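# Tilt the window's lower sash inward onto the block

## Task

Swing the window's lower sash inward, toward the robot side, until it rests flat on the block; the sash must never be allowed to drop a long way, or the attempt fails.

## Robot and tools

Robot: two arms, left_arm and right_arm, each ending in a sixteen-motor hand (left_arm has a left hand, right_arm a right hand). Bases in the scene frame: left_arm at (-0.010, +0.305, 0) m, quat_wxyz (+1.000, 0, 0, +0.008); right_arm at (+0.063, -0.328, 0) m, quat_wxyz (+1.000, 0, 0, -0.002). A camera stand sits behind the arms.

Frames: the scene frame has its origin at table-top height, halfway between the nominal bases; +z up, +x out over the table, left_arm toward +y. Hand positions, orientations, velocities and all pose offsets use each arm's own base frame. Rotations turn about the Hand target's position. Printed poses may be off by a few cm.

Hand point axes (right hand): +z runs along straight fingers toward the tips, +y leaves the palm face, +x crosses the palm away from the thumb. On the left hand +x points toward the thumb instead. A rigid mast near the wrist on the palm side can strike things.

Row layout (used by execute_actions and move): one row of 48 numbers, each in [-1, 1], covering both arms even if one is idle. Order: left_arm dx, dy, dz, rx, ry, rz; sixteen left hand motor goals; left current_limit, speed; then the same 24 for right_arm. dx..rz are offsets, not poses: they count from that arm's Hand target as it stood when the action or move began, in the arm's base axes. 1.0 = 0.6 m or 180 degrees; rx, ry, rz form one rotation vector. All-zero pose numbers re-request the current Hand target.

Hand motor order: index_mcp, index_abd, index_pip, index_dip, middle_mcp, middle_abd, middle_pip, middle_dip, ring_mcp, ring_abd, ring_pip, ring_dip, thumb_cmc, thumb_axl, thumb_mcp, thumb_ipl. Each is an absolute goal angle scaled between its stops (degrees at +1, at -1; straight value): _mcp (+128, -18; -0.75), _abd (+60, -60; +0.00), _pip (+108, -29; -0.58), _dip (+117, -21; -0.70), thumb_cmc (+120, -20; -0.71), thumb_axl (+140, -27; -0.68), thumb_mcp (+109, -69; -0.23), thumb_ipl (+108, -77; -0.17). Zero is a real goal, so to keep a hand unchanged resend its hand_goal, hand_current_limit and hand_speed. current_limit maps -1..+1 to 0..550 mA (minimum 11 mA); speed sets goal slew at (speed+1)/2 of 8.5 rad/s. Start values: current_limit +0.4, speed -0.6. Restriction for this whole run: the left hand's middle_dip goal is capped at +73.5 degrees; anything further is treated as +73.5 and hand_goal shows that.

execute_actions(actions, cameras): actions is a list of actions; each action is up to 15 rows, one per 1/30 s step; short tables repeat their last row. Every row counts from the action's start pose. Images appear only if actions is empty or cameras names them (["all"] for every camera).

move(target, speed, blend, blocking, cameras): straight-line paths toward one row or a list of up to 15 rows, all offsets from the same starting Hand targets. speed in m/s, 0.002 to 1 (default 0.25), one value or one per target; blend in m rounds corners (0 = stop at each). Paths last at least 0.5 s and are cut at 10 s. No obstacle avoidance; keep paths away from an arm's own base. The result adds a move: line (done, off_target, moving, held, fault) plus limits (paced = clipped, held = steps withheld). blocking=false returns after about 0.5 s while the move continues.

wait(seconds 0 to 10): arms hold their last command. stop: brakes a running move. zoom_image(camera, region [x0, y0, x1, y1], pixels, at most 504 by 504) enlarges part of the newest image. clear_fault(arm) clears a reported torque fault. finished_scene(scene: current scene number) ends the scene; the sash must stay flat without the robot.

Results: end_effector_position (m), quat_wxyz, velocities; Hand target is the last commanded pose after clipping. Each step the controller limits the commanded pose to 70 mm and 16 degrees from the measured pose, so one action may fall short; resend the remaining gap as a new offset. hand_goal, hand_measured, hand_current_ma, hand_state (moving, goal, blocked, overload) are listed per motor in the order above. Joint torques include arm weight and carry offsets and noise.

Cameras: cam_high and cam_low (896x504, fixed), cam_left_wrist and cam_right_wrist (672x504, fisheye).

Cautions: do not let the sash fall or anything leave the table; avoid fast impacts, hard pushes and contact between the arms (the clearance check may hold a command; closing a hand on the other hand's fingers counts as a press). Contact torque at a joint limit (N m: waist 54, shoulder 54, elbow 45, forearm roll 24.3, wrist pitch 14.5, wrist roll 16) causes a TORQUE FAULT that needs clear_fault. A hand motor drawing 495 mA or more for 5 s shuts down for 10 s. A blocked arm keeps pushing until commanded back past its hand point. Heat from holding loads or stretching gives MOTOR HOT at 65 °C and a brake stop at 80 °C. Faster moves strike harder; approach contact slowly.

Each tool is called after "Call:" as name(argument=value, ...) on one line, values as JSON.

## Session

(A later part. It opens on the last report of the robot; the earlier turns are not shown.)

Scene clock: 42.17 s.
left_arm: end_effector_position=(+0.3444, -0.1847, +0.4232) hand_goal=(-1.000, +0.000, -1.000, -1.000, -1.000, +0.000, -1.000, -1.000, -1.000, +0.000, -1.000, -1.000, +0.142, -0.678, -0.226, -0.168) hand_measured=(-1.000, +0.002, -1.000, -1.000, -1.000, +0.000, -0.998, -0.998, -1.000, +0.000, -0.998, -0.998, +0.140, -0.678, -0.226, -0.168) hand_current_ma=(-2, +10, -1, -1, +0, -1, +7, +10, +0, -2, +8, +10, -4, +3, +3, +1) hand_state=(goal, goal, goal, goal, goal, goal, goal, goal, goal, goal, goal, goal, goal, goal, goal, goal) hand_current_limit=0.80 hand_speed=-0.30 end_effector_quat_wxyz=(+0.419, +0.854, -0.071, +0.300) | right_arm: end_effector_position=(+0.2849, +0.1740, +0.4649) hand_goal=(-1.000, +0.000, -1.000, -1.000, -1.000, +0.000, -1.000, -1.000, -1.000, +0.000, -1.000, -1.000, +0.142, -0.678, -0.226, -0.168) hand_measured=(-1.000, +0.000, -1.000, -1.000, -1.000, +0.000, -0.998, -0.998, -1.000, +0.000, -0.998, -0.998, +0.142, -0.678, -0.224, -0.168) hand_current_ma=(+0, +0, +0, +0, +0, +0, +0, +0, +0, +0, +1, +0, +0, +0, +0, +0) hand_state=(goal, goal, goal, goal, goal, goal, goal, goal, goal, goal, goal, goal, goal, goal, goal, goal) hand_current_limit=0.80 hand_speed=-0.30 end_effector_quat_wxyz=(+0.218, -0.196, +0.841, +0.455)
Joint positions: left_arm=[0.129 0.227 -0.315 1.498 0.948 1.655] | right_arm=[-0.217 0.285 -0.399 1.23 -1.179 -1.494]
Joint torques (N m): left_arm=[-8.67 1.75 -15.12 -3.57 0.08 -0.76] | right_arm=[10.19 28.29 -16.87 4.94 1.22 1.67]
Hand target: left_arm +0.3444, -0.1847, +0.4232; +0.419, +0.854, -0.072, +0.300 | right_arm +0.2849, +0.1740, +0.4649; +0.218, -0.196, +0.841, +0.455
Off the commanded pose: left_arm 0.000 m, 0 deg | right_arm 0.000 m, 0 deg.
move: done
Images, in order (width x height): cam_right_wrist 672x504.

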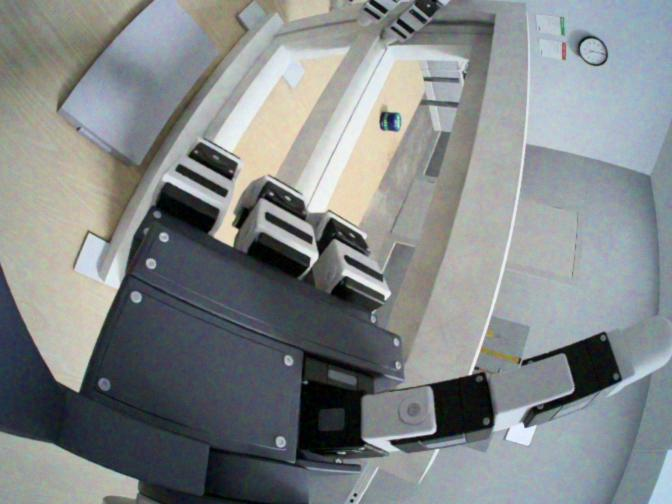

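Call:
move(target=[[0,0,0,0,0,0,-1,0,-1,-1,-1,0,-1,-1,-1,0,-1,-1,0.142,-0.678,-0.226,-0.168,0.8,-0.3,0.0657,-0.0867,-0.01,0,0,0,-1,0,-1,-1,-1,0,-1,-1,-1,0,-1,-1,0.142,-0.678,-0.226,-0.168,0.8,-0.3],[0,0,0,0,0,0,-1,0,-1,-1,-1,0,-1,-1,-1,0,-1,-1,0.142,-0.678,-0.226,-0.168,0.8,-0.3,0.0657,-0.079,-0.0607,0,0,0,-1,0,-1,-1,-1,0,-1,-1,-1,0,-1,-1,0.142,-0.678,-0.226,-0.168,0.8,-0.3]], speed=[0.15, 0.05], cameras=["cam_left_wrist"])

Call:
zoom_image(camera="cam_left_wrist", region=[290, 0, 340, 40])

Scene clock: 44.13 s.
left_arm: end_effector_position=(+0.3444, -0.1847, +0.4232) hand_goal=(-1.000, +0.000, -1.000, -1.000, -1.000, +0.000, -1.000, -1.000, -1.000, +0.000, -1.000, -1.000, +0.142, -0.678, -0.226, -0.168) hand_measured=(-1.000, +0.004, -1.000, -1.000, -1.000, +0.000, -0.998, -0.998, -1.000, +0.000, -0.998, -0.998, +0.140, -0.678, -0.226, -0.168) hand_current_ma=(-2, +10, -1, -1, +0, -1, +7, +10, +0, -2, +8, +10, -4, +3, +3, +1) hand_state=(goal, goal, goal, goal, goal, goal, goal, goal, goal, goal, goal, goal, goal, goal, goal, goal) hand_current_limit=0.80 hand_speed=-0.30 end_effector_quat_wxyz=(+0.419, +0.854, -0.072, +0.300) | right_arm: end_effector_position=(+0.3243, +0.1266, +0.4285) hand_goal=(-1.000, +0.000, -1.000, -1.000, -1.000, +0.000, -1.000, -1.000, -1.000, +0.000, -1.000, -1.000, +0.142, -0.678, -0.226, -0.168) hand_measured=(-1.000, +0.000, -1.000, -1.000, -1.000, +0.000, -0.998, -0.998, -1.000, +0.000, -0.998, -0.998, +0.142, -0.678, -0.224, -0.168) hand_current_ma=(+0, +0, +0, +0, +0, +0, +0, +0, +0, +0, +1, +0, +0, +0, +0, +0) hand_state=(goal, goal, goal, goal, goal, goal, goal, goal, goal, goal, goal, goal, goal, goal, goal, goal) hand_current_limit=0.80 hand_speed=-0.30 end_effector_quat_wxyz=(+0.218, -0.196, +0.841, +0.455)
Joint positions: left_arm=[0.129 0.227 -0.315 1.498 0.948 1.655] | right_arm=[-0.333 0.057 -0.487 1.197 -1.193 -1.661]
Joint torques (N m): left_arm=[-9.96 2.36 -15.58 -3.35 0.1 0.99] | right_arm=[9.62 8.36 -15.93 4.55 1.12 -1.78]
Hand target: left_arm +0.3444, -0.1847, +0.4232; +0.419, +0.854, -0.072, +0.300 | right_arm +0.3243, +0.1266, +0.4285; +0.218, -0.196, +0.841, +0.455
Off the commanded pose: left_arm 0.000 m, 0 deg | right_arm 0.000 m, 0 deg.
move: done
Images, in order (width x height): cam_left_wrist 672x504.

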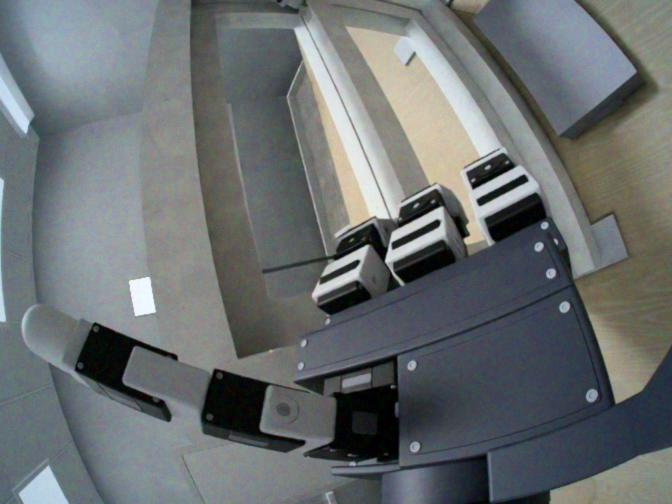

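Scaled by 10.080 from the camera's 672x504 image, which has a finer 960x720 frame.

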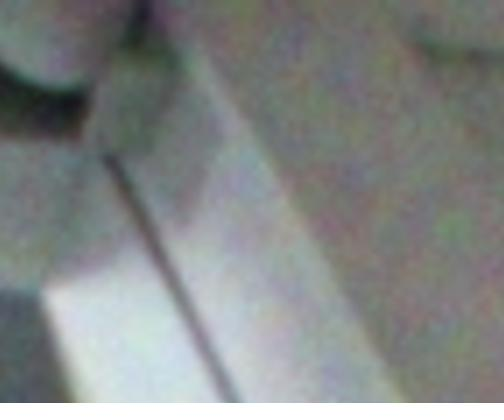

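Call:
move(target=[0.0042,-0.0045,0,0,0,0,-1,0,-1,-1,-1,0,-1,-1,-1,0,-1,-1,0.142,-0.678,-0.226,-0.168,0.8,-0.3,0.0048,0.011,-0.001,0,0,0,-1,0,-1,-1,-1,0,-1,-1,-1,0,-1,-1,0.142,-0.678,-0.226,-0.168,0.8,-0.3], speed=0.03, cameras=["cam_left_wrist"])

Call:
zoom_image(camera="cam_left_wrist", region=[280, 0, 320, 40])

Scene clock: 45.13 s.
left_arm: end_effector_position=(+0.3469, -0.1874, +0.4232) hand_goal=(-1.000, +0.000, -1.000, -1.000, -1.000, +0.000, -1.000, -1.000, -1.000, +0.000, -1.000, -1.000, +0.142, -0.678, -0.226, -0.168) hand_measured=(-1.000, +0.008, -1.000, -1.000, -1.000, +0.000, -0.998, -0.998, -1.000, +0.000, -0.998, -0.998, +0.140, -0.678, -0.226, -0.168) hand_current_ma=(-2, +26, -2, -1, +0, -1, +7, +10, +0, -2, +8, +10, -4, +3, +3, +1) hand_state=(goal, goal, goal, goal, goal, goal, goal, goal, goal, goal, goal, goal, goal, goal, goal, goal) hand_current_limit=0.80 hand_speed=-0.30 end_effector_quat_wxyz=(+0.419, +0.854, -0.072, +0.300) | right_arm: end_effector_position=(+0.3272, +0.1331, +0.4279) hand_goal=(-1.000, +0.000, -1.000, -1.000, -1.000, +0.000, -1.000, -1.000, -1.000, +0.000, -1.000, -1.000, +0.142, -0.678, -0.226, -0.168) hand_measured=(-1.000, +0.002, -1.000, -1.000, -1.000, +0.000, -0.998, -0.998, -1.000, +0.000, -0.998, -0.998, +0.142, -0.678, -0.224, -0.168) hand_current_ma=(+0, +0, +0, +0, +0, +0, +0, +0, +0, +0, +1, +0, +0, +0, +0, +0) hand_state=(goal, goal, goal, goal, goal, goal, goal, goal, goal, goal, goal, goal, goal, goal, goal, goal) hand_current_limit=0.80 hand_speed=-0.30 end_effector_quat_wxyz=(+0.218, -0.196, +0.841, +0.455)
Joint positions: left_arm=[0.118 0.22 -0.32 1.486 0.943 1.657] | right_arm=[-0.311 0.054 -0.488 1.215 -1.182 -1.658]
Joint torques (N m): left_arm=[-9.88 1.41 -15.33 -3.11 -0.11 0.98] | right_arm=[11.7 4.5 -25.28 4.65 1.29 1.66]
Hand target: left_arm +0.3470, -0.1874, +0.4232; +0.419, +0.854, -0.072, +0.300 | right_arm +0.3272, +0.1332, +0.4279; +0.218, -0.196, +0.841, +0.455
Off the commanded pose: left_arm 0.000 m, 0 deg | right_arm 0.000 m, 0 deg.
move: done
Images, in order (width x height): cam_left_wrist 672x504.

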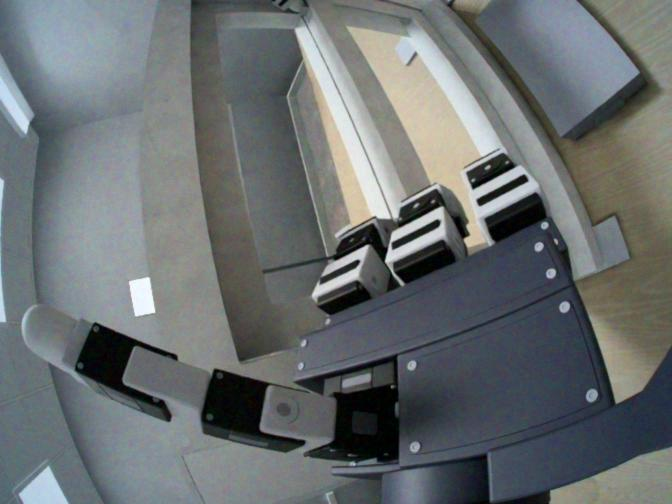

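Scaled by 12.600 from the camera's 672x504 image, which has a finer 960x720 frame.

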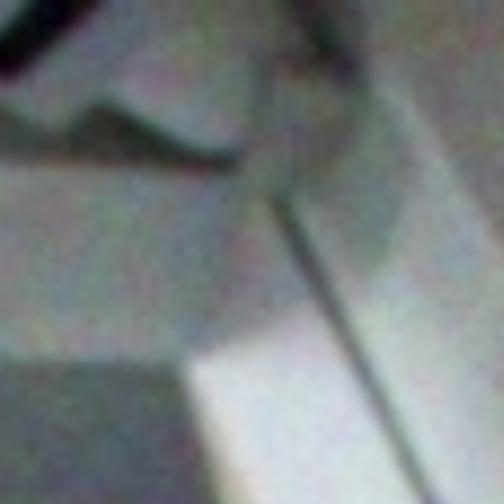

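Call:
move(target=[-0.0015,-0.007,0,0,0,0,-1,0,-1,-1,-1,0,-1,-1,-1,0,-1,-1,0.142,-0.678,-0.226,-0.168,0.8,-0.3,-0.0028,0.0062,0,0,0,0,-1,0,-1,-1,-1,0,-1,-1,-1,0,-1,-1,0.142,-0.678,-0.226,-0.168,0.8,-0.3], speed=0.03, cameras=["cam_left_wrist", "cam_right_wrist"])

Call:
zoom_image(camera="cam_left_wrist", region=[280, 0, 320, 40])

Call:
zoom_image(camera="cam_right_wrist", region=[360, 0, 410, 40])

Scene clock: 46.17 s.
left_arm: end_effector_position=(+0.3461, -0.1916, +0.4232) hand_goal=(-1.000, +0.000, -1.000, -1.000, -1.000, +0.000, -1.000, -1.000, -1.000, +0.000, -1.000, -1.000, +0.142, -0.678, -0.226, -0.168) hand_measured=(-1.000, +0.000, -1.000, -1.000, -1.000, +0.000, -0.998, -0.998, -1.000, +0.000, -0.998, -0.998, +0.140, -0.678, -0.226, -0.168) hand_current_ma=(-3, -2, -2, -1, +0, -1, +7, +10, +0, -2, +8, +10, -4, +3, +3, +1) hand_state=(goal, goal, goal, goal, goal, goal, goal, goal, goal, goal, goal, goal, goal, goal, goal, goal) hand_current_limit=0.80 hand_speed=-0.30 end_effector_quat_wxyz=(+0.419, +0.854, -0.072, +0.300) | right_arm: end_effector_position=(+0.3255, +0.1369, +0.4279) hand_goal=(-1.000, +0.000, -1.000, -1.000, -1.000, +0.000, -1.000, -1.000, -1.000, +0.000, -1.000, -1.000, +0.142, -0.678, -0.226, -0.168) hand_measured=(-1.000, -0.006, -1.000, -1.000, -1.000, +0.000, -0.998, -0.998, -1.000, +0.000, -0.998, -0.998, +0.142, -0.678, -0.224, -0.168) hand_current_ma=(+0, -1, +0, +0, +0, +0, +0, +0, +0, +0, +1, +0, +0, +0, +0, +0) hand_state=(goal, goal, goal, goal, goal, goal, goal, goal, goal, goal, goal, goal, goal, goal, goal, goal) hand_current_limit=0.80 hand_speed=-0.30 end_effector_quat_wxyz=(+0.218, -0.196, +0.841, +0.455)
Joint positions: left_arm=[0.102 0.224 -0.317 1.473 0.935 1.657] | right_arm=[-0.302 0.061 -0.481 1.222 -1.177 -1.656]
Joint torques (N m): left_arm=[-9.25 20.78 -9.56 -3.5 0.87 -1.04] | right_arm=[11.16 34.27 -13.7 4.56 0.44 1.49]
Hand target: left_arm +0.3461, -0.1916, +0.4232; +0.419, +0.854, -0.072, +0.300 | right_arm +0.3255, +0.1369, +0.4279; +0.218, -0.196, +0.841, +0.455
Off the commanded pose: left_arm 0.000 m, 0 deg | right_arm 0.000 m, 0 deg.
move: done
Images, in order (width x height): cam_left_wrist 672x504, cam_right_wrist 672x504.

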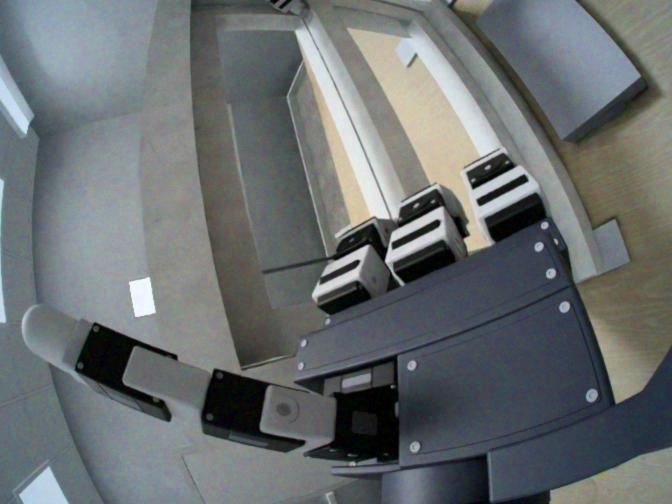

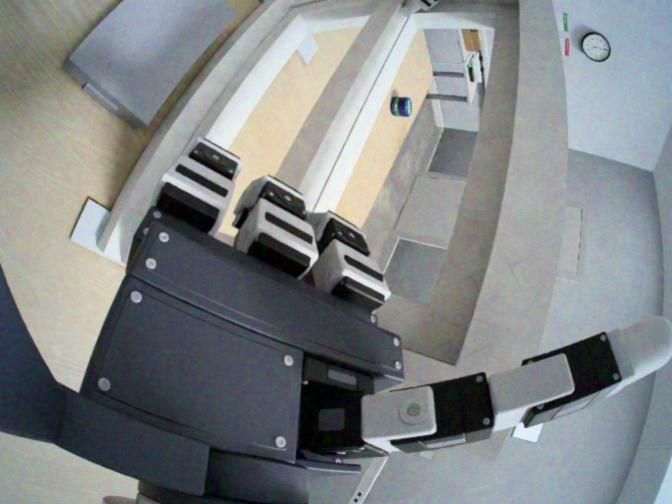

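Scaled by 12.600 from the camera's 672x504 image, which has a finer 960x720 frame.

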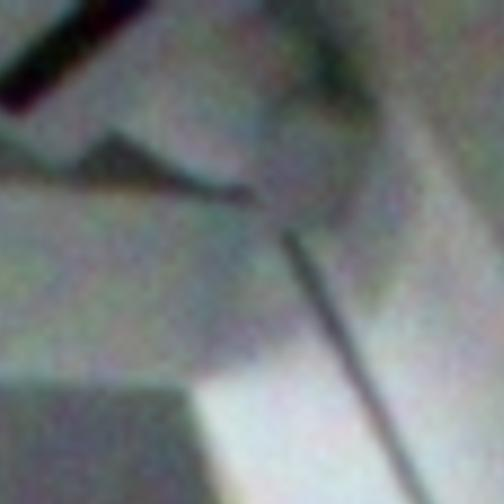

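Scaled by 10.080 from the camera's 672x504 image, which has a finer 960x720 frame.

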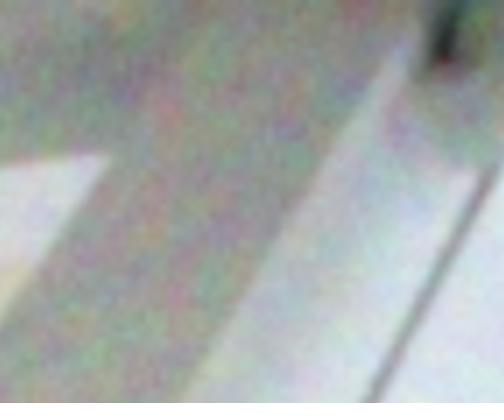

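Call:
move(target=[0.0008,-0.005,0,0,0,0,-1,0,-1,-1,-1,0,-1,-1,-1,0,-1,-1,0.142,-0.678,-0.226,-0.168,0.8,-0.3,-0.0008,0.005,0,0,0,0,-1,0,-1,-1,-1,0,-1,-1,-1,0,-1,-1,0.142,-0.678,-0.226,-0.168,0.8,-0.3], speed=0.03)

Call:
move(target=[0.0008,-0.005,0,0,0,0,-1,0,-1,-1,-1,0,-1,-1,-1,0,-1,-1,0.142,-0.678,-0.226,-0.168,0.8,-0.3,-0.0008,0.005,0,0,0,0,-1,0,-1,-1,-1,0,-1,-1,-1,0,-1,-1,0.142,-0.678,-0.226,-0.168,0.8,-0.3], speed=0.03, cameras=["cam_left_wrist", "cam_right_wrist"])

Call:
zoom_image(camera="cam_left_wrist", region=[280, 0, 320, 40])

Call:
zoom_image(camera="cam_right_wrist", region=[380, 0, 430, 40])

Scene clock: 47.20 s.
left_arm: end_effector_position=(+0.3466, -0.1946, +0.4232) hand_goal=(-1.000, +0.000, -1.000, -1.000, -1.000, +0.000, -1.000, -1.000, -1.000, +0.000, -1.000, -1.000, +0.142, -0.678, -0.226, -0.168) hand_measured=(-1.002, +0.000, -1.002, -1.000, -1.000, +0.000, -0.998, -0.998, -1.000, +0.000, -0.998, -0.998, +0.140, -0.678, -0.226, -0.168) hand_current_ma=(-8, -3, -5, -2, +0, -1, +7, +10, +0, -2, +8, +10, -4, +3, +3, +1) hand_state=(goal, goal, goal, goal, goal, goal, goal, goal, goal, goal, goal, goal, goal, goal, goal, goal) hand_current_limit=0.80 hand_speed=-0.30 end_effector_quat_wxyz=(+0.419, +0.854, -0.071, +0.300) | right_arm: end_effector_position=(+0.3250, +0.1399, +0.4279) hand_goal=(-1.000, +0.000, -1.000, -1.000, -1.000, +0.000, -1.000, -1.000, -1.000, +0.000, -1.000, -1.000, +0.142, -0.678, -0.226, -0.168) hand_measured=(-1.000, -0.006, -1.000, -1.000, -1.000, +0.000, -0.998, -0.998, -1.000, +0.000, -0.998, -0.998, +0.142, -0.678, -0.224, -0.168) hand_current_ma=(+0, -1, +0, +0, +0, +0, +0, +0, +0, +0, +1, +0, +0, +0, +0, +0) hand_state=(goal, goal, goal, goal, goal, goal, goal, goal, goal, goal, goal, goal, goal, goal, goal, goal) hand_current_limit=0.80 hand_speed=-0.30 end_effector_quat_wxyz=(+0.218, -0.196, +0.841, +0.455)
Joint positions: left_arm=[0.09 0.224 -0.317 1.463 0.928 1.658] | right_arm=[-0.293 0.065 -0.478 1.229 -1.173 -1.654]
Joint torques (N m): left_arm=[-14.65 2.61 -15.69 -3.29 1.71 1.05] | right_arm=[12.69 35.74 -13.96 4.04 0.34 1.48]
Hand target: left_arm +0.3465, -0.1946, +0.4232; +0.419, +0.854, -0.072, +0.300 | right_arm +0.3250, +0.1399, +0.4279; +0.218, -0.196, +0.841, +0.455
Off the commanded pose: left_arm 0.000 m, 0 deg | right_arm 0.000 m, 0 deg.
move: done

Scene clock: 47.93 s.
left_arm: end_effector_position=(+0.3471, -0.1976, +0.4232) hand_goal=(-1.000, +0.000, -1.000, -1.000, -1.000, +0.000, -1.000, -1.000, -1.000, +0.000, -1.000, -1.000, +0.142, -0.678, -0.226, -0.168) hand_measured=(-1.006, -0.002, -1.004, -1.002, -1.000, +0.000, -0.998, -0.998, -1.000, +0.000, -0.998, -0.998, +0.140, -0.678, -0.226, -0.168) hand_current_ma=(-29, -7, -20, -10, +0, -1, +7, +10, +0, -2, +8, +10, -4, +3, +3, +1) hand_state=(goal, goal, goal, goal, goal, goal, goal, goal, goal, goal, goal, goal, goal, goal, goal, goal) hand_current_limit=0.80 hand_speed=-0.30 end_effector_quat_wxyz=(+0.419, +0.854, -0.071, +0.300) | right_arm: end_effector_position=(+0.3245, +0.1429, +0.4279) hand_goal=(-1.000, +0.000, -1.000, -1.000, -1.000, +0.000, -1.000, -1.000, -1.000, +0.000, -1.000, -1.000, +0.142, -0.678, -0.226, -0.168) hand_measured=(-1.000, -0.008, -1.000, -1.000, -1.000, +0.000, -0.998, -0.998, -1.000, +0.000, -0.998, -0.998, +0.142, -0.678, -0.224, -0.168) hand_current_ma=(+0, -3, +0, +0, +0, +0, +0, +0, +0, +0, +1, +0, +0, +0, +0, +0) hand_state=(goal, goal, goal, goal, goal, goal, goal, goal, goal, goal, goal, goal, goal, goal, goal, goal) hand_current_limit=0.80 hand_speed=-0.30 end_effector_quat_wxyz=(+0.218, -0.196, +0.841, +0.455)
Joint positions: left_arm=[0.079 0.223 -0.318 1.452 0.923 1.659] | right_arm=[-0.285 0.068 -0.475 1.235 -1.169 -1.652]
Joint torques (N m): left_arm=[-21.27 -1.01 -14.36 -1.23 4.44 1.39] | right_arm=[10.39 36.77 -14.4 4.32 0.17 1.49]
Hand target: left_arm +0.3470, -0.1976, +0.4232; +0.419, +0.854, -0.072, +0.300 | right_arm +0.3245, +0.1429, +0.4279; +0.218, -0.196, +0.841, +0.455
Off the commanded pose: left_arm 0.000 m, 0 deg | right_arm 0.000 m, 0 deg.
move: done
Images, in order (width x height): cam_left_wrist 672x504, cam_right_wrist 672x504.

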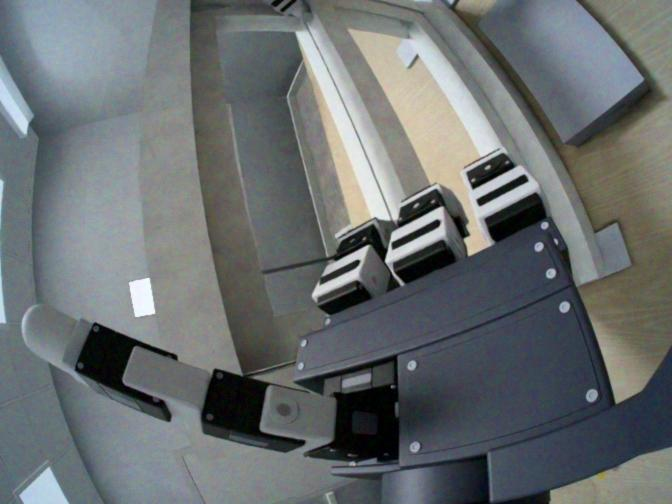

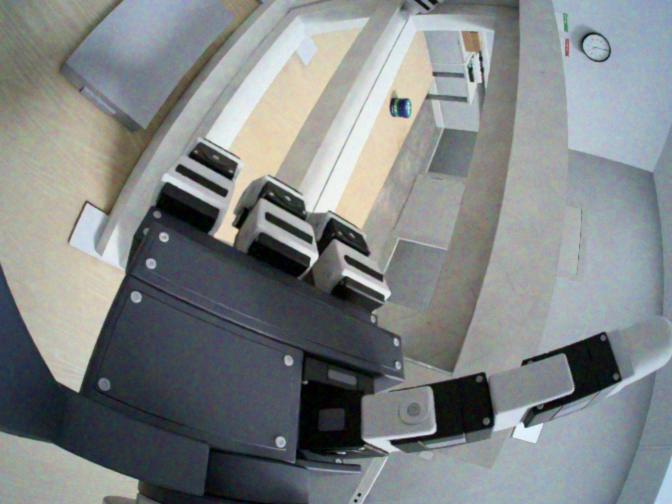

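Scaled by 12.600 from the camera's 672x504 image, which has a finer 960x720 frame.

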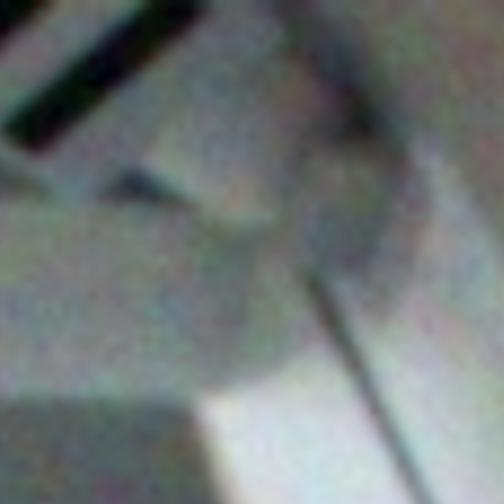

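Scaled by 10.080 from the camera's 672x504 image, which has a finer 960x720 frame.

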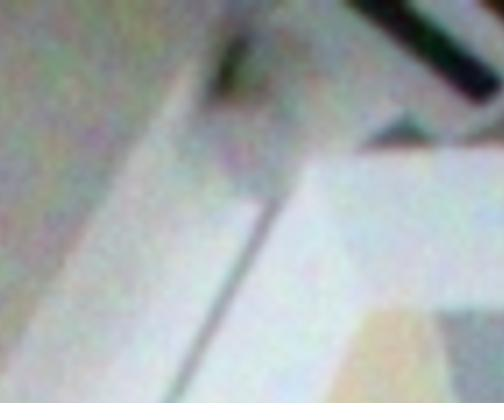

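Call:
move(target=[0,0,0,0,0,0,-1,0,-1,-1,-1,0,-1,-1,-1,0,-1,-1,0.142,-0.678,-0.226,-0.168,0.8,-0.3,0,0,-0.005,0,0,0,-1,0,-1,-1,-1,0,-1,-1,-1,0,-1,-1,0.142,-0.678,-0.226,-0.168,0.8,-0.3], speed=0.03, cameras=["cam_left_wrist"])

Call:
zoom_image(camera="cam_left_wrist", region=[280, 0, 320, 40])

Scene clock: 49.00 s.
left_arm: end_effector_position=(+0.3470, -0.1976, +0.4232) hand_goal=(-1.000, +0.000, -1.000, -1.000, -1.000, +0.000, -1.000, -1.000, -1.000, +0.000, -1.000, -1.000, +0.142, -0.678, -0.226, -0.168) hand_measured=(-1.006, -0.004, -1.004, -1.002, -1.000, +0.000, -0.998, -0.998, -1.000, +0.000, -0.998, -0.998, +0.140, -0.678, -0.226, -0.168) hand_current_ma=(-29, -16, -20, -10, +0, -1, +7, +10, +0, -2, +8, +10, -4, +3, +3, +1) hand_state=(goal, goal, goal, goal, goal, goal, goal, goal, goal, goal, goal, goal, goal, goal, goal, goal) hand_current_limit=0.80 hand_speed=-0.30 end_effector_quat_wxyz=(+0.419, +0.854, -0.072, +0.300) | right_arm: end_effector_position=(+0.3245, +0.1429, +0.4250) hand_goal=(-1.000, +0.000, -1.000, -1.000, -1.000, +0.000, -1.000, -1.000, -1.000, +0.000, -1.000, -1.000, +0.142, -0.678, -0.226, -0.168) hand_measured=(-1.000, -0.028, -1.002, -1.000, -1.000, +0.000, -0.998, -0.998, -1.000, +0.000, -0.998, -0.998, +0.142, -0.678, -0.224, -0.168) hand_current_ma=(+0, -20, +0, +0, +0, +0, +0, +0, +0, +0, +1, +0, +0, +0, +0, +0) hand_state=(goal, blocked, goal, goal, goal, goal, goal, goal, goal, goal, goal, goal, goal, goal, goal, goal) hand_current_limit=0.80 hand_speed=-0.30 end_effector_quat_wxyz=(+0.218, -0.196, +0.841, +0.455)
Joint positions: left_arm=[0.079 0.223 -0.318 1.452 0.923 1.659] | right_arm=[-0.285 0.062 -0.472 1.239 -1.166 -1.662]
Joint torques (N m): left_arm=[-20.71 0.84 -13.15 -0.62 6.4 1.38] | right_arm=[11.37 -6.41 -6.93 4.04 5.13 -0.47]
Hand target: left_arm +0.3470, -0.1976, +0.4232; +0.419, +0.854, -0.072, +0.300 | right_arm +0.3245, +0.1429, +0.4249; +0.218, -0.196, +0.841, +0.455
Off the commanded pose: left_arm 0.000 m, 0 deg | right_arm 0.000 m, 0 deg.
move: done
Images, in order (width x height): cam_left_wrist 672x504.

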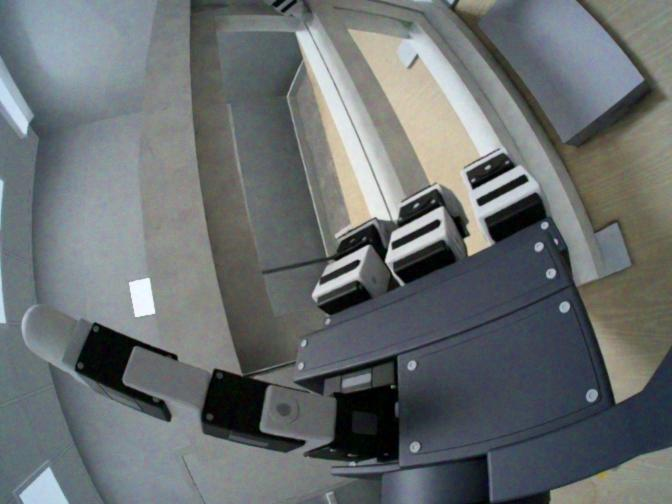

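Scaled by 12.600 from the camera's 672x504 image, which has a finer 960x720 frame.

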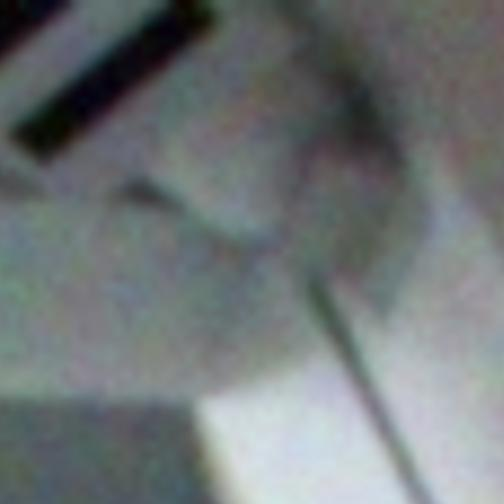

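Call:
move(target=[[0,0,0,0,0,0,-1,0,-1,-1,-1,0,-1,-1,-1,0,-1,-1,0.142,-0.678,-0.226,-0.168,0.8,-0.3,-0.0045,-0.0008,0.0042,0,0,0,-1,0,-1,-1,-1,0,-1,-1,-1,0,-1,-1,0.142,-0.678,-0.226,-0.168,0.8,-0.3],[0,0,0,0,0,0,-1,0,-1,-1,-1,0,-1,-1,-1,0,-1,-1,0.142,-0.678,-0.226,-0.168,0.8,-0.3,-0.0107,0.0083,0.0042,0,0,0,-1,0,-1,-1,-1,0,-1,-1,-1,0,-1,-1,0.142,-0.678,-0.226,-0.168,0.8,-0.3]], speed=0.03)

Call:
move(target=[0,0,0,0,0,0,-1,0,-1,-1,-1,0,-1,-1,-1,0,-1,-1,0.142,-0.678,-0.226,-0.168,0.8,-0.3,-0.0008,0.005,0,0,0,0,-1,0,-1,-1,-1,0,-1,-1,-1,0,-1,-1,0.142,-0.678,-0.226,-0.168,0.8,-0.3], speed=0.03, cameras=["cam_left_wrist"])

Call:
zoom_image(camera="cam_left_wrist", region=[280, 0, 320, 40])

Scene clock: 50.90 s.
left_arm: end_effector_position=(+0.3470, -0.1976, +0.4232) hand_goal=(-1.000, +0.000, -1.000, -1.000, -1.000, +0.000, -1.000, -1.000, -1.000, +0.000, -1.000, -1.000, +0.142, -0.678, -0.226, -0.168) hand_measured=(-1.008, -0.002, -1.006, -1.002, -1.000, +0.000, -0.998, -0.998, -1.000, +0.000, -0.998, -0.998, +0.140, -0.678, -0.226, -0.168) hand_current_ma=(-32, -6, -21, -11, +0, -1, +7, +10, +0, -2, +8, +10, -4, +3, +3, +1) hand_state=(goal, goal, goal, goal, goal, goal, goal, goal, goal, goal, goal, goal, goal, goal, goal, goal) hand_current_limit=0.80 hand_speed=-0.30 end_effector_quat_wxyz=(+0.419, +0.854, -0.072, +0.300) | right_arm: end_effector_position=(+0.3183, +0.1478, +0.4273) hand_goal=(-1.000, +0.000, -1.000, -1.000, -1.000, +0.000, -1.000, -1.000, -1.000, +0.000, -1.000, -1.000, +0.142, -0.678, -0.226, -0.168) hand_measured=(-1.008, -0.054, -1.004, -1.002, -1.000, +0.000, -0.998, -0.998, -1.000, +0.000, -0.998, -0.998, +0.142, -0.678, -0.224, -0.168) hand_current_ma=(-3, -60, -1, +0, +0, +0, +0, +0, +0, +0, +1, +0, +0, +0, +0, +0) hand_state=(goal, blocked, goal, goal, goal, goal, goal, goal, goal, goal, goal, goal, goal, goal, goal, goal) hand_current_limit=0.80 hand_speed=-0.30 end_effector_quat_wxyz=(+0.218, -0.195, +0.841, +0.454)
Joint positions: left_arm=[0.079 0.223 -0.318 1.452 0.923 1.659] | right_arm=[-0.276 0.088 -0.455 1.243 -1.164 -1.65]
Joint torques (N m): left_arm=[-20.72 6.79 -10.81 -0.18 6.14 1.29] | right_arm=[25.12 32.23 -4.74 2.18 -7.08 0.69]
Hand target: left_arm +0.3470, -0.1976, +0.4232; +0.419, +0.854, -0.072, +0.300 | right_arm +0.3181, +0.1479, +0.4274; +0.218, -0.196, +0.841, +0.455
Off the commanded pose: left_arm 0.000 m, 0 deg | right_arm 0.000 m, 0 deg.
move: done

Scene clock: 51.60 s.
left_arm: end_effector_position=(+0.3470, -0.1976, +0.4232) hand_goal=(-1.000, +0.000, -1.000, -1.000, -1.000, +0.000, -1.000, -1.000, -1.000, +0.000, -1.000, -1.000, +0.142, -0.678, -0.226, -0.168) hand_measured=(-1.008, -0.002, -1.006, -1.002, -1.000, +0.000, -0.998, -0.998, -1.000, +0.000, -0.998, -0.998, +0.140, -0.678, -0.226, -0.168) hand_current_ma=(-33, -6, -22, -11, +0, -1, +7, +10, +0, -2, +8, +10, -4, +3, +3, +1) hand_state=(goal, goal, goal, goal, goal, goal, goal, goal, goal, goal, goal, goal, goal, goal, goal, goal) hand_current_limit=0.80 hand_speed=-0.30 end_effector_quat_wxyz=(+0.419, +0.854, -0.072, +0.300) | right_arm: end_effector_position=(+0.3178, +0.1506, +0.4273) hand_goal=(-1.000, +0.000, -1.000, -1.000, -1.000, +0.000, -1.000, -1.000, -1.000, +0.000, -1.000, -1.000, +0.142, -0.678, -0.226, -0.168) hand_measured=(-1.012, -0.054, -1.008, -1.004, -1.000, +0.000, -0.998, -0.998, -1.000, +0.000, -0.998, -0.998, +0.142, -0.678, -0.224, -0.168) hand_current_ma=(-6, -60, -3, -1, +0, +0, +0, +0, +0, +0, +1, +0, +0, +0, +0, +0) hand_state=(goal, blocked, goal, goal, goal, goal, goal, goal, goal, goal, goal, goal, goal, goal, goal, goal) hand_current_limit=0.80 hand_speed=-0.30 end_effector_quat_wxyz=(+0.218, -0.195, +0.841, +0.454)
Joint positions: left_arm=[0.079 0.223 -0.318 1.452 0.923 1.659] | right_arm=[-0.267 0.092 -0.452 1.249 -1.16 -1.648]
Joint torques (N m): left_arm=[-20.59 9.9 -10.02 -0.19 5.75 1.32] | right_arm=[35.86 28.48 1.66 0.65 -9.28 0.52]
Hand target: left_arm +0.3470, -0.1976, +0.4232; +0.419, +0.854, -0.072, +0.300 | right_arm +0.3176, +0.1509, +0.4274; +0.218, -0.196, +0.841, +0.455
Off the commanded pose: left_arm 0.000 m, 0 deg | right_arm 0.000 m, 0 deg.
move: done
Images, in order (width x height): cam_left_wrist 672x504.

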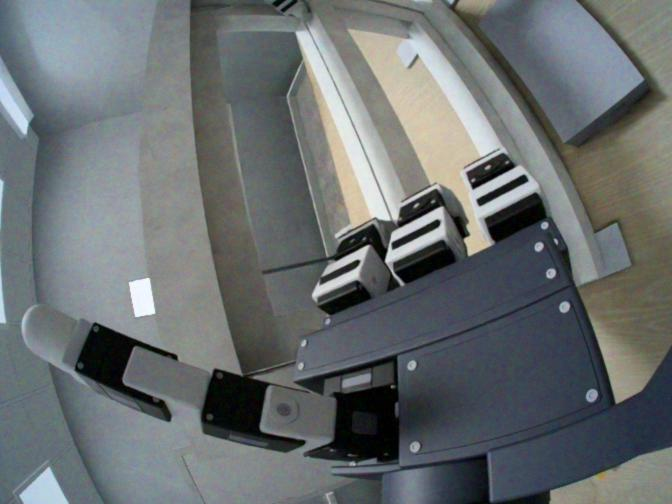

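Scaled by 12.600 from the camera's 672x504 image, which has a finer 960x720 frame.

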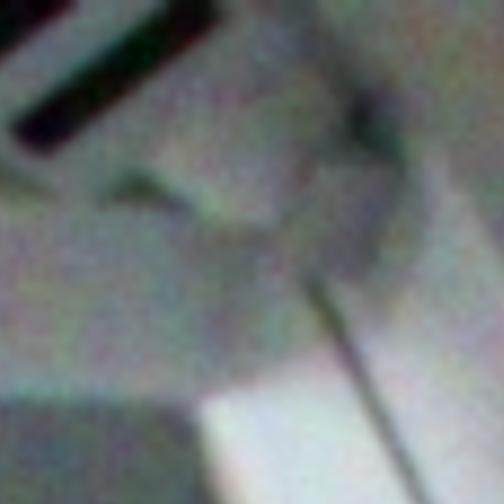

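Call:
move(target=[-0.0003,0.0017,0,0,0,0,-1,0,-1,-1,-1,0,-1,-1,-1,0,-1,-1,0.142,-0.678,-0.226,-0.168,0.8,-0.3,0.0008,-0.0045,0,0,0,0,-1,0,-1,-1,-1,0,-1,-1,-1,0,-1,-1,0.142,-0.678,-0.226,-0.168,0.8,-0.3], speed=0.03, cameras=["cam_left_wrist", "cam_right_wrist"])

Call:
zoom_image(camera="cam_left_wrist", region=[280, 0, 320, 40])

Call:
zoom_image(camera="cam_right_wrist", region=[380, 0, 420, 40])

Scene clock: 52.67 s.
left_arm: end_effector_position=(+0.3468, -0.1966, +0.4232) hand_goal=(-1.000, +0.000, -1.000, -1.000, -1.000, +0.000, -1.000, -1.000, -1.000, +0.000, -1.000, -1.000, +0.142, -0.678, -0.226, -0.168) hand_measured=(-1.006, -0.002, -1.004, -1.002, -1.000, +0.000, -0.998, -0.998, -1.000, +0.000, -0.998, -0.998, +0.140, -0.678, -0.226, -0.168) hand_current_ma=(-26, -8, -18, -9, +0, -1, +7, +10, +0, -2, +8, +10, -4, +3, +3, +1) hand_state=(goal, goal, goal, goal, goal, goal, goal, goal, goal, goal, goal, goal, goal, goal, goal, goal) hand_current_limit=0.80 hand_speed=-0.30 end_effector_quat_wxyz=(+0.419, +0.854, -0.072, +0.300) | right_arm: end_effector_position=(+0.3183, +0.1481, +0.4271) hand_goal=(-1.000, +0.000, -1.000, -1.000, -1.000, +0.000, -1.000, -1.000, -1.000, +0.000, -1.000, -1.000, +0.142, -0.678, -0.226, -0.168) hand_measured=(-1.008, -0.056, -1.006, -1.004, -1.000, +0.000, -0.998, -0.998, -1.000, +0.000, -0.998, -0.998, +0.142, -0.678, -0.224, -0.168) hand_current_ma=(-3, -63, -2, -1, +0, +0, +0, +0, +0, +0, +1, +0, +0, +0, +0, +0) hand_state=(goal, blocked, goal, goal, goal, goal, goal, goal, goal, goal, goal, goal, goal, goal, goal, goal) hand_current_limit=0.80 hand_speed=-0.30 end_effector_quat_wxyz=(+0.218, -0.195, +0.841, +0.454)
Joint positions: left_arm=[0.083 0.223 -0.317 1.456 0.925 1.659] | right_arm=[-0.274 0.088 -0.455 1.244 -1.162 -1.65]
Joint torques (N m): left_arm=[-2.78 18.69 -9.24 3.69 6.31 -0.52] | right_arm=[9.6 1.06 -16.19 -5.64 -9.96 -2.39]
Hand target: left_arm +0.3468, -0.1966, +0.4232; +0.419, +0.854, -0.072, +0.300 | right_arm +0.3181, +0.1482, +0.4274; +0.218, -0.196, +0.841, +0.455
Off the commanded pose: left_arm 0.000 m, 0 deg | right_arm 0.000 m, 0 deg.
move: done
Images, in order (width x height): cam_left_wrist 672x504, cam_right_wrist 672x504.

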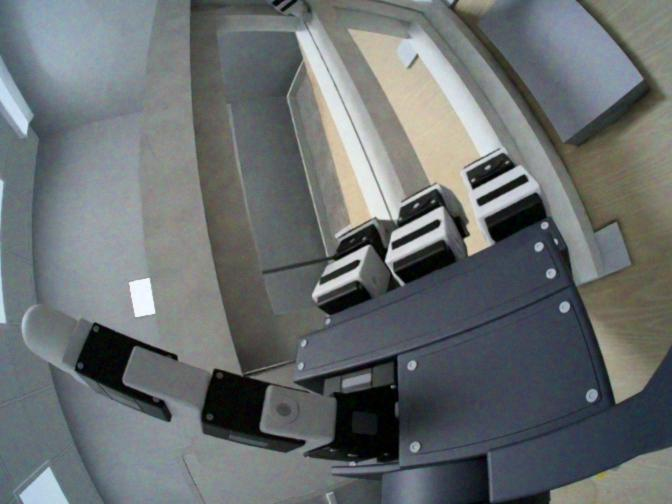

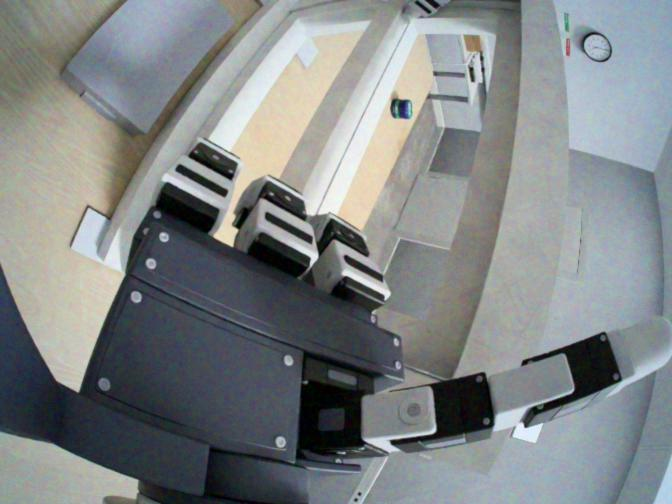

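Scaled by 12.600 from the camera's 672x504 image, which has a finer 960x720 frame.

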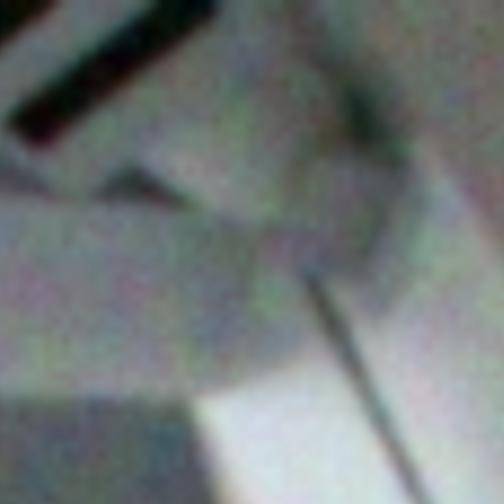

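Scaled by 12.600 from the camera's 672x504 image, which has a finer 960x720 frame.

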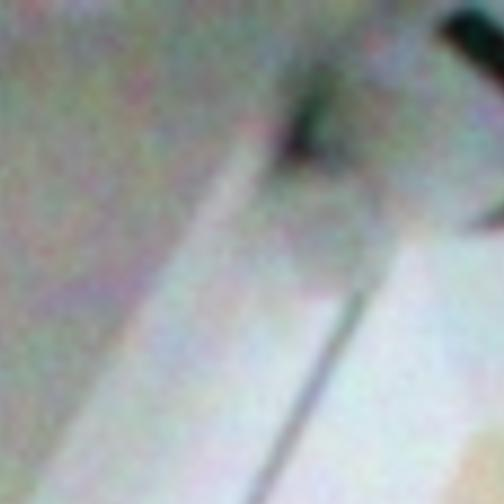

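Call:
move(target=[-0.0205,-0.0032,0.0003,0,0,0,-1,0,-1,-1,-1,-0.1,-1,-1,-1,-0.2,-1,-1,0.142,-0.678,-0.226,-0.168,0.8,-0.3,-0.0205,-0.0036,0.0003,0,0,0,-1,0,-1,-1,-1,-0.1,-1,-1,-1,-0.2,-1,-1,0.142,-0.678,-0.226,-0.168,0.8,-0.3], speed=0.03, cameras=["cam_left_wrist", "cam_right_wrist"])

Call:
zoom_image(camera="cam_left_wrist", region=[280, 0, 340, 60])

Call:
zoom_image(camera="cam_right_wrist", region=[360, 0, 420, 60])

Scene clock: 53.77 s.
left_arm: end_effector_position=(+0.3346, -0.1985, +0.4234) hand_goal=(-1.000, +0.000, -1.000, -1.000, -1.000, -0.100, -1.000, -1.000, -1.000, -0.200, -1.000, -1.000, +0.142, -0.678, -0.226, -0.168) hand_measured=(-1.006, +0.006, -1.004, -1.002, -1.000, -0.090, -0.998, -0.998, -1.000, -0.192, -0.998, -0.998, +0.140, -0.678, -0.226, -0.168) hand_current_ma=(-27, +18, -17, -9, +0, +34, +7, +10, +0, +32, +8, +10, -4, +3, +3, +1) hand_state=(goal, goal, goal, goal, goal, goal, goal, goal, goal, goal, goal, goal, goal, goal, goal, goal) hand_current_limit=0.80 hand_speed=-0.30 end_effector_quat_wxyz=(+0.419, +0.854, -0.072, +0.300) | right_arm: end_effector_position=(+0.3061, +0.1459, +0.4272) hand_goal=(-1.000, +0.000, -1.000, -1.000, -1.000, -0.100, -1.000, -1.000, -1.000, -0.200, -1.000, -1.000, +0.142, -0.678, -0.226, -0.168) hand_measured=(-1.008, -0.052, -1.006, -1.002, -1.000, -0.090, -0.998, -0.998, -1.000, -0.192, -0.998, -0.998, +0.142, -0.678, -0.224, -0.168) hand_current_ma=(-3, -55, -1, +0, +0, +3, +0, +0, +0, +3, +1, +0, +0, +0, +0, +0) hand_state=(goal, blocked, goal, goal, goal, goal, goal, goal, goal, goal, goal, goal, goal, goal, goal, goal) hand_current_limit=0.80 hand_speed=-0.30 end_effector_quat_wxyz=(+0.218, -0.195, +0.842, +0.454)
Joint positions: left_arm=[0.079 0.265 -0.287 1.461 0.922 1.644] | right_arm=[-0.292 0.12 -0.427 1.228 -1.172 -1.649]
Joint torques (N m): left_arm=[-19.64 20.39 -10.08 3.98 5.18 -0.42] | right_arm=[5.16 33.2 -6.18 -4.78 -10.39 0.59]
Hand target: left_arm +0.3345, -0.1985, +0.4234; +0.419, +0.854, -0.072, +0.300 | right_arm +0.3058, +0.1460, +0.4276; +0.218, -0.196, +0.841, +0.455
Off the commanded pose: left_arm 0.000 m, 0 deg | right_arm 0.000 m, 0 deg.
move: done
Images, in order (width x height): cam_left_wrist 672x504, cam_right_wrist 672x504.

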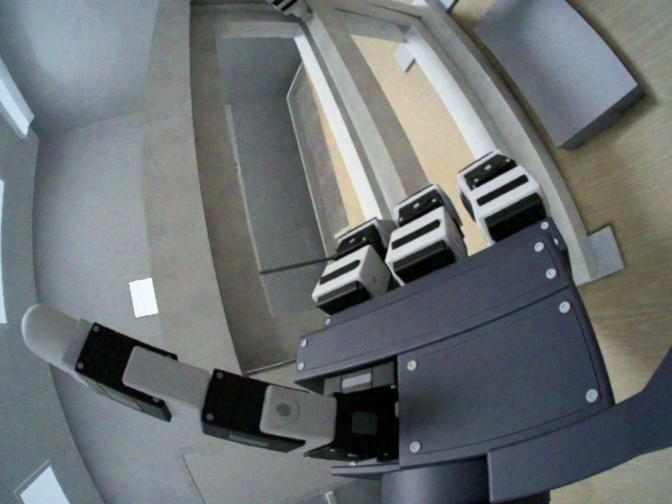

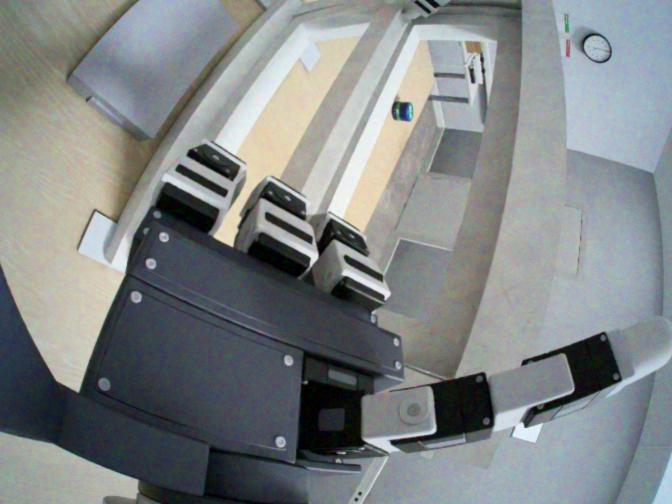

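Scaled by 8.400 from the camera's 672x504 image, which has a finer 960x720 frame.

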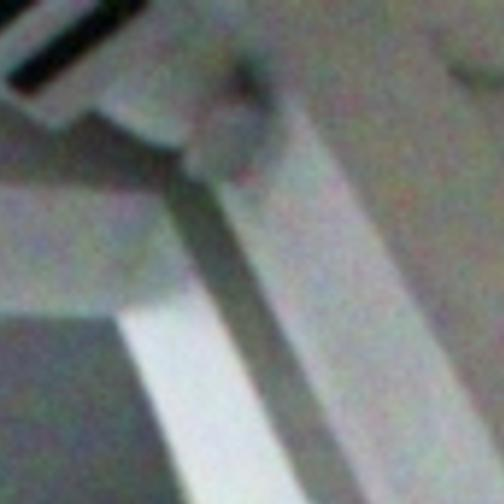

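Scaled by 8.400 from the camera's 672x504 image, which has a finer 960x720 frame.

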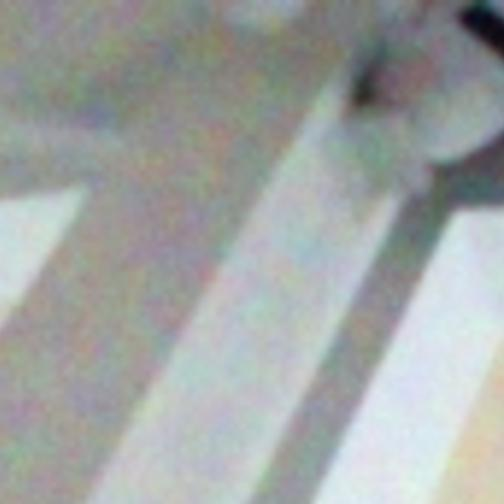

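Call:
move(target=[-0.041,-0.0063,-0.0025,0,0,0,-1,0,-1,-1,-1,-0.1,-1,-1,-1,-0.2,-1,-1,0.142,-0.678,-0.226,-0.168,0.8,-0.3,-0.0409,-0.0072,-0.0025,0,0,0,-1,0,-1,-1,-1,-0.1,-1,-1,-1,-0.2,-1,-1,0.142,-0.678,-0.226,-0.168,0.8,-0.3], speed=0.04, cameras=["cam_left_wrist", "cam_right_wrist"])

Scene clock: 55.00 s.
left_arm: end_effector_position=(+0.3100, -0.2023, +0.4219) hand_goal=(-1.000, +0.000, -1.000, -1.000, -1.000, -0.100, -1.000, -1.000, -1.000, -0.200, -1.000, -1.000, +0.142, -0.678, -0.226, -0.168) hand_measured=(-1.008, +0.028, -1.004, -1.002, -1.000, -0.090, -0.998, -0.998, -1.000, -0.192, -0.998, -0.998, +0.140, -0.678, -0.226, -0.168) hand_current_ma=(-31, +106, -19, -9, +0, +34, +7, +10, +0, +32, +8, +10, -4, +3, +3, +1) hand_state=(goal, blocked, goal, goal, goal, goal, goal, goal, goal, goal, goal, goal, goal, goal, goal, goal) hand_current_limit=0.80 hand_speed=-0.30 end_effector_quat_wxyz=(+0.419, +0.854, -0.072, +0.300) | right_arm: end_effector_position=(+0.2813, +0.1417, +0.4261) hand_goal=(-1.000, +0.000, -1.000, -1.000, -1.000, -0.100, -1.000, -1.000, -1.000, -0.200, -1.000, -1.000, +0.142, -0.678, -0.226, -0.168) hand_measured=(-1.006, -0.030, -1.004, -1.002, -1.000, -0.092, -0.998, -0.998, -1.000, -0.192, -0.998, -0.998, +0.142, -0.678, -0.224, -0.168) hand_current_ma=(-2, -23, -1, +0, +0, +3, +0, +0, +0, +3, +1, +0, +0, +0, +0, +0) hand_state=(goal, blocked, goal, goal, goal, goal, goal, goal, goal, goal, goal, goal, goal, goal, goal, goal) hand_current_limit=0.80 hand_speed=-0.30 end_effector_quat_wxyz=(+0.218, -0.196, +0.841, +0.455)
Joint positions: left_arm=[0.071 0.35 -0.227 1.472 0.915 1.615] | right_arm=[-0.332 0.182 -0.372 1.194 -1.196 -1.651]
Joint torques (N m): left_arm=[-20.08 16.61 -11.85 3.03 6.55 -0.36] | right_arm=[1.68 28.44 -7.29 -4.86 -8.2 -1.59]
Hand target: left_arm +0.3099, -0.2023, +0.4219; +0.419, +0.854, -0.072, +0.300 | right_arm +0.2813, +0.1417, +0.4261; +0.218, -0.196, +0.841, +0.455
Off the commanded pose: left_arm 0.000 m, 0 deg | right_arm 0.000 m, 0 deg.
move: done
Images, in order (width x height): cam_left_wrist 672x504, cam_right_wrist 672x504.

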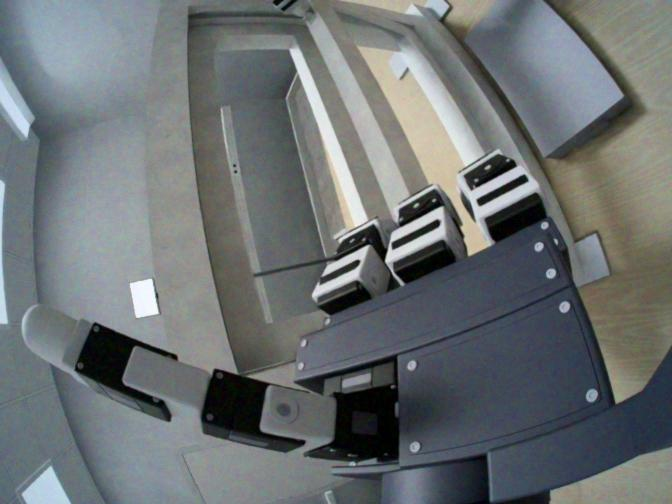

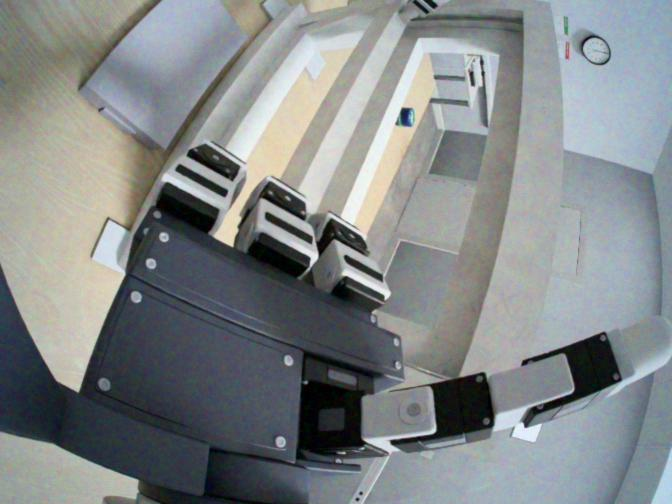

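Call:
move(target=[[-0.033,-0.0051,-0.005,0,0,0,-1,0,-1,-1,-1,-0.1,-1,-1,-1,-0.2,-1,-1,0.142,-0.678,-0.226,-0.168,0.8,-0.3,-0.03,-0.0053,-0.005,0,0,0,-1,0,-1,-1,-1,-0.1,-1,-1,-1,-0.2,-1,-1,0.142,-0.678,-0.226,-0.168,0.8,-0.3],[-0.0627,-0.0097,-0.0122,0,0,0,-1,0,-1,-1,-1,-0.1,-1,-1,-1,-0.2,-1,-1,0.142,-0.678,-0.226,-0.168,0.8,-0.3,-0.06,-0.0105,-0.0122,0,0,0,-1,0,-1,-1,-1,-0.1,-1,-1,-1,-0.2,-1,-1,0.142,-0.678,-0.226,-0.168,0.8,-0.3]], speed=0.04, blend=0.005, cameras=["cam_low", "cam_left_wrist", "cam_right_wrist"])

Scene clock: 56.67 s.
left_arm: end_effector_position=(+0.2723, -0.2081, +0.4146) hand_goal=(-1.000, +0.000, -1.000, -1.000, -1.000, -0.100, -1.000, -1.000, -1.000, -0.200, -1.000, -1.000, +0.142, -0.678, -0.226, -0.168) hand_measured=(-1.006, +0.026, -1.004, -1.002, -1.000, -0.090, -0.998, -0.998, -1.000, -0.192, -0.998, -0.998, +0.140, -0.678, -0.226, -0.168) hand_current_ma=(-23, +98, -16, -9, +0, +34, +7, +10, +0, +32, +8, +10, -4, +3, +3, +1) hand_state=(goal, blocked, goal, goal, goal, goal, goal, goal, goal, goal, goal, goal, goal, goal, goal, goal) hand_current_limit=0.80 hand_speed=-0.30 end_effector_quat_wxyz=(+0.419, +0.854, -0.072, +0.300) | right_arm: end_effector_position=(+0.2453, +0.1354, +0.4188) hand_goal=(-1.000, +0.000, -1.000, -1.000, -1.000, -0.100, -1.000, -1.000, -1.000, -0.200, -1.000, -1.000, +0.142, -0.678, -0.226, -0.168) hand_measured=(-1.002, -0.008, -1.002, -1.000, -1.000, -0.092, -0.998, -0.998, -1.000, -0.192, -0.998, -0.998, +0.142, -0.678, -0.224, -0.168) hand_current_ma=(+0, -3, +0, +0, +0, +3, +0, +0, +0, +3, +1, +0, +0, +0, +0, +0) hand_state=(goal, goal, goal, goal, goal, goal, goal, goal, goal, goal, goal, goal, goal, goal, goal, goal) hand_current_limit=0.80 hand_speed=-0.30 end_effector_quat_wxyz=(+0.218, -0.196, +0.841, +0.455)
Joint positions: left_arm=[0.054 0.485 -0.13 1.488 0.902 1.567] | right_arm=[-0.403 0.264 -0.289 1.14 -1.23 -1.667]
Joint torques (N m): left_arm=[-15.42 10.84 -9.29 2.63 3.61 -0.8] | right_arm=[-4.83 23.8 -12.12 -3.53 -4.32 -1.67]
Hand target: left_arm +0.2723, -0.2081, +0.4146; +0.419, +0.854, -0.072, +0.300 | right_arm +0.2453, +0.1354, +0.4188; +0.218, -0.196, +0.841, +0.455
Off the commanded pose: left_arm 0.000 m, 0 deg | right_arm 0.000 m, 0 deg.
move: done
Images, in order (width x height): cam_low 896x504, cam_left_wrist 672x504, cam_right_wrist 672x504.

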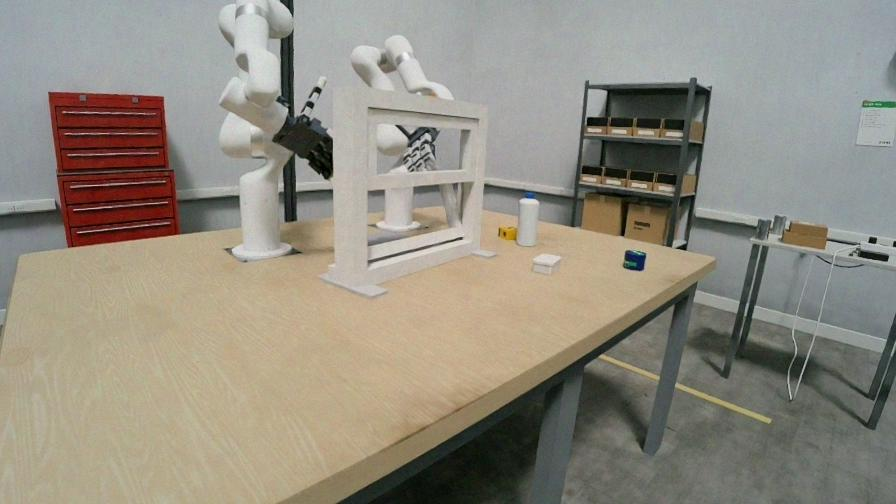

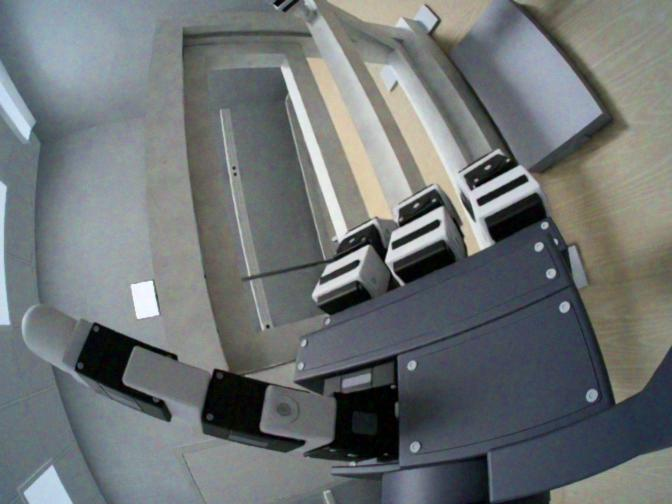

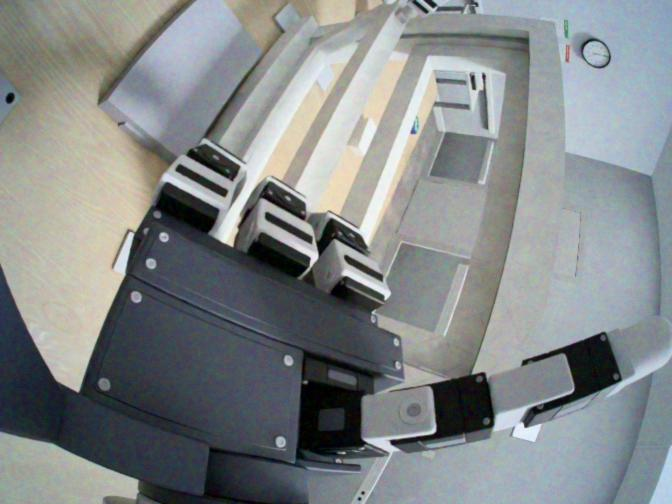

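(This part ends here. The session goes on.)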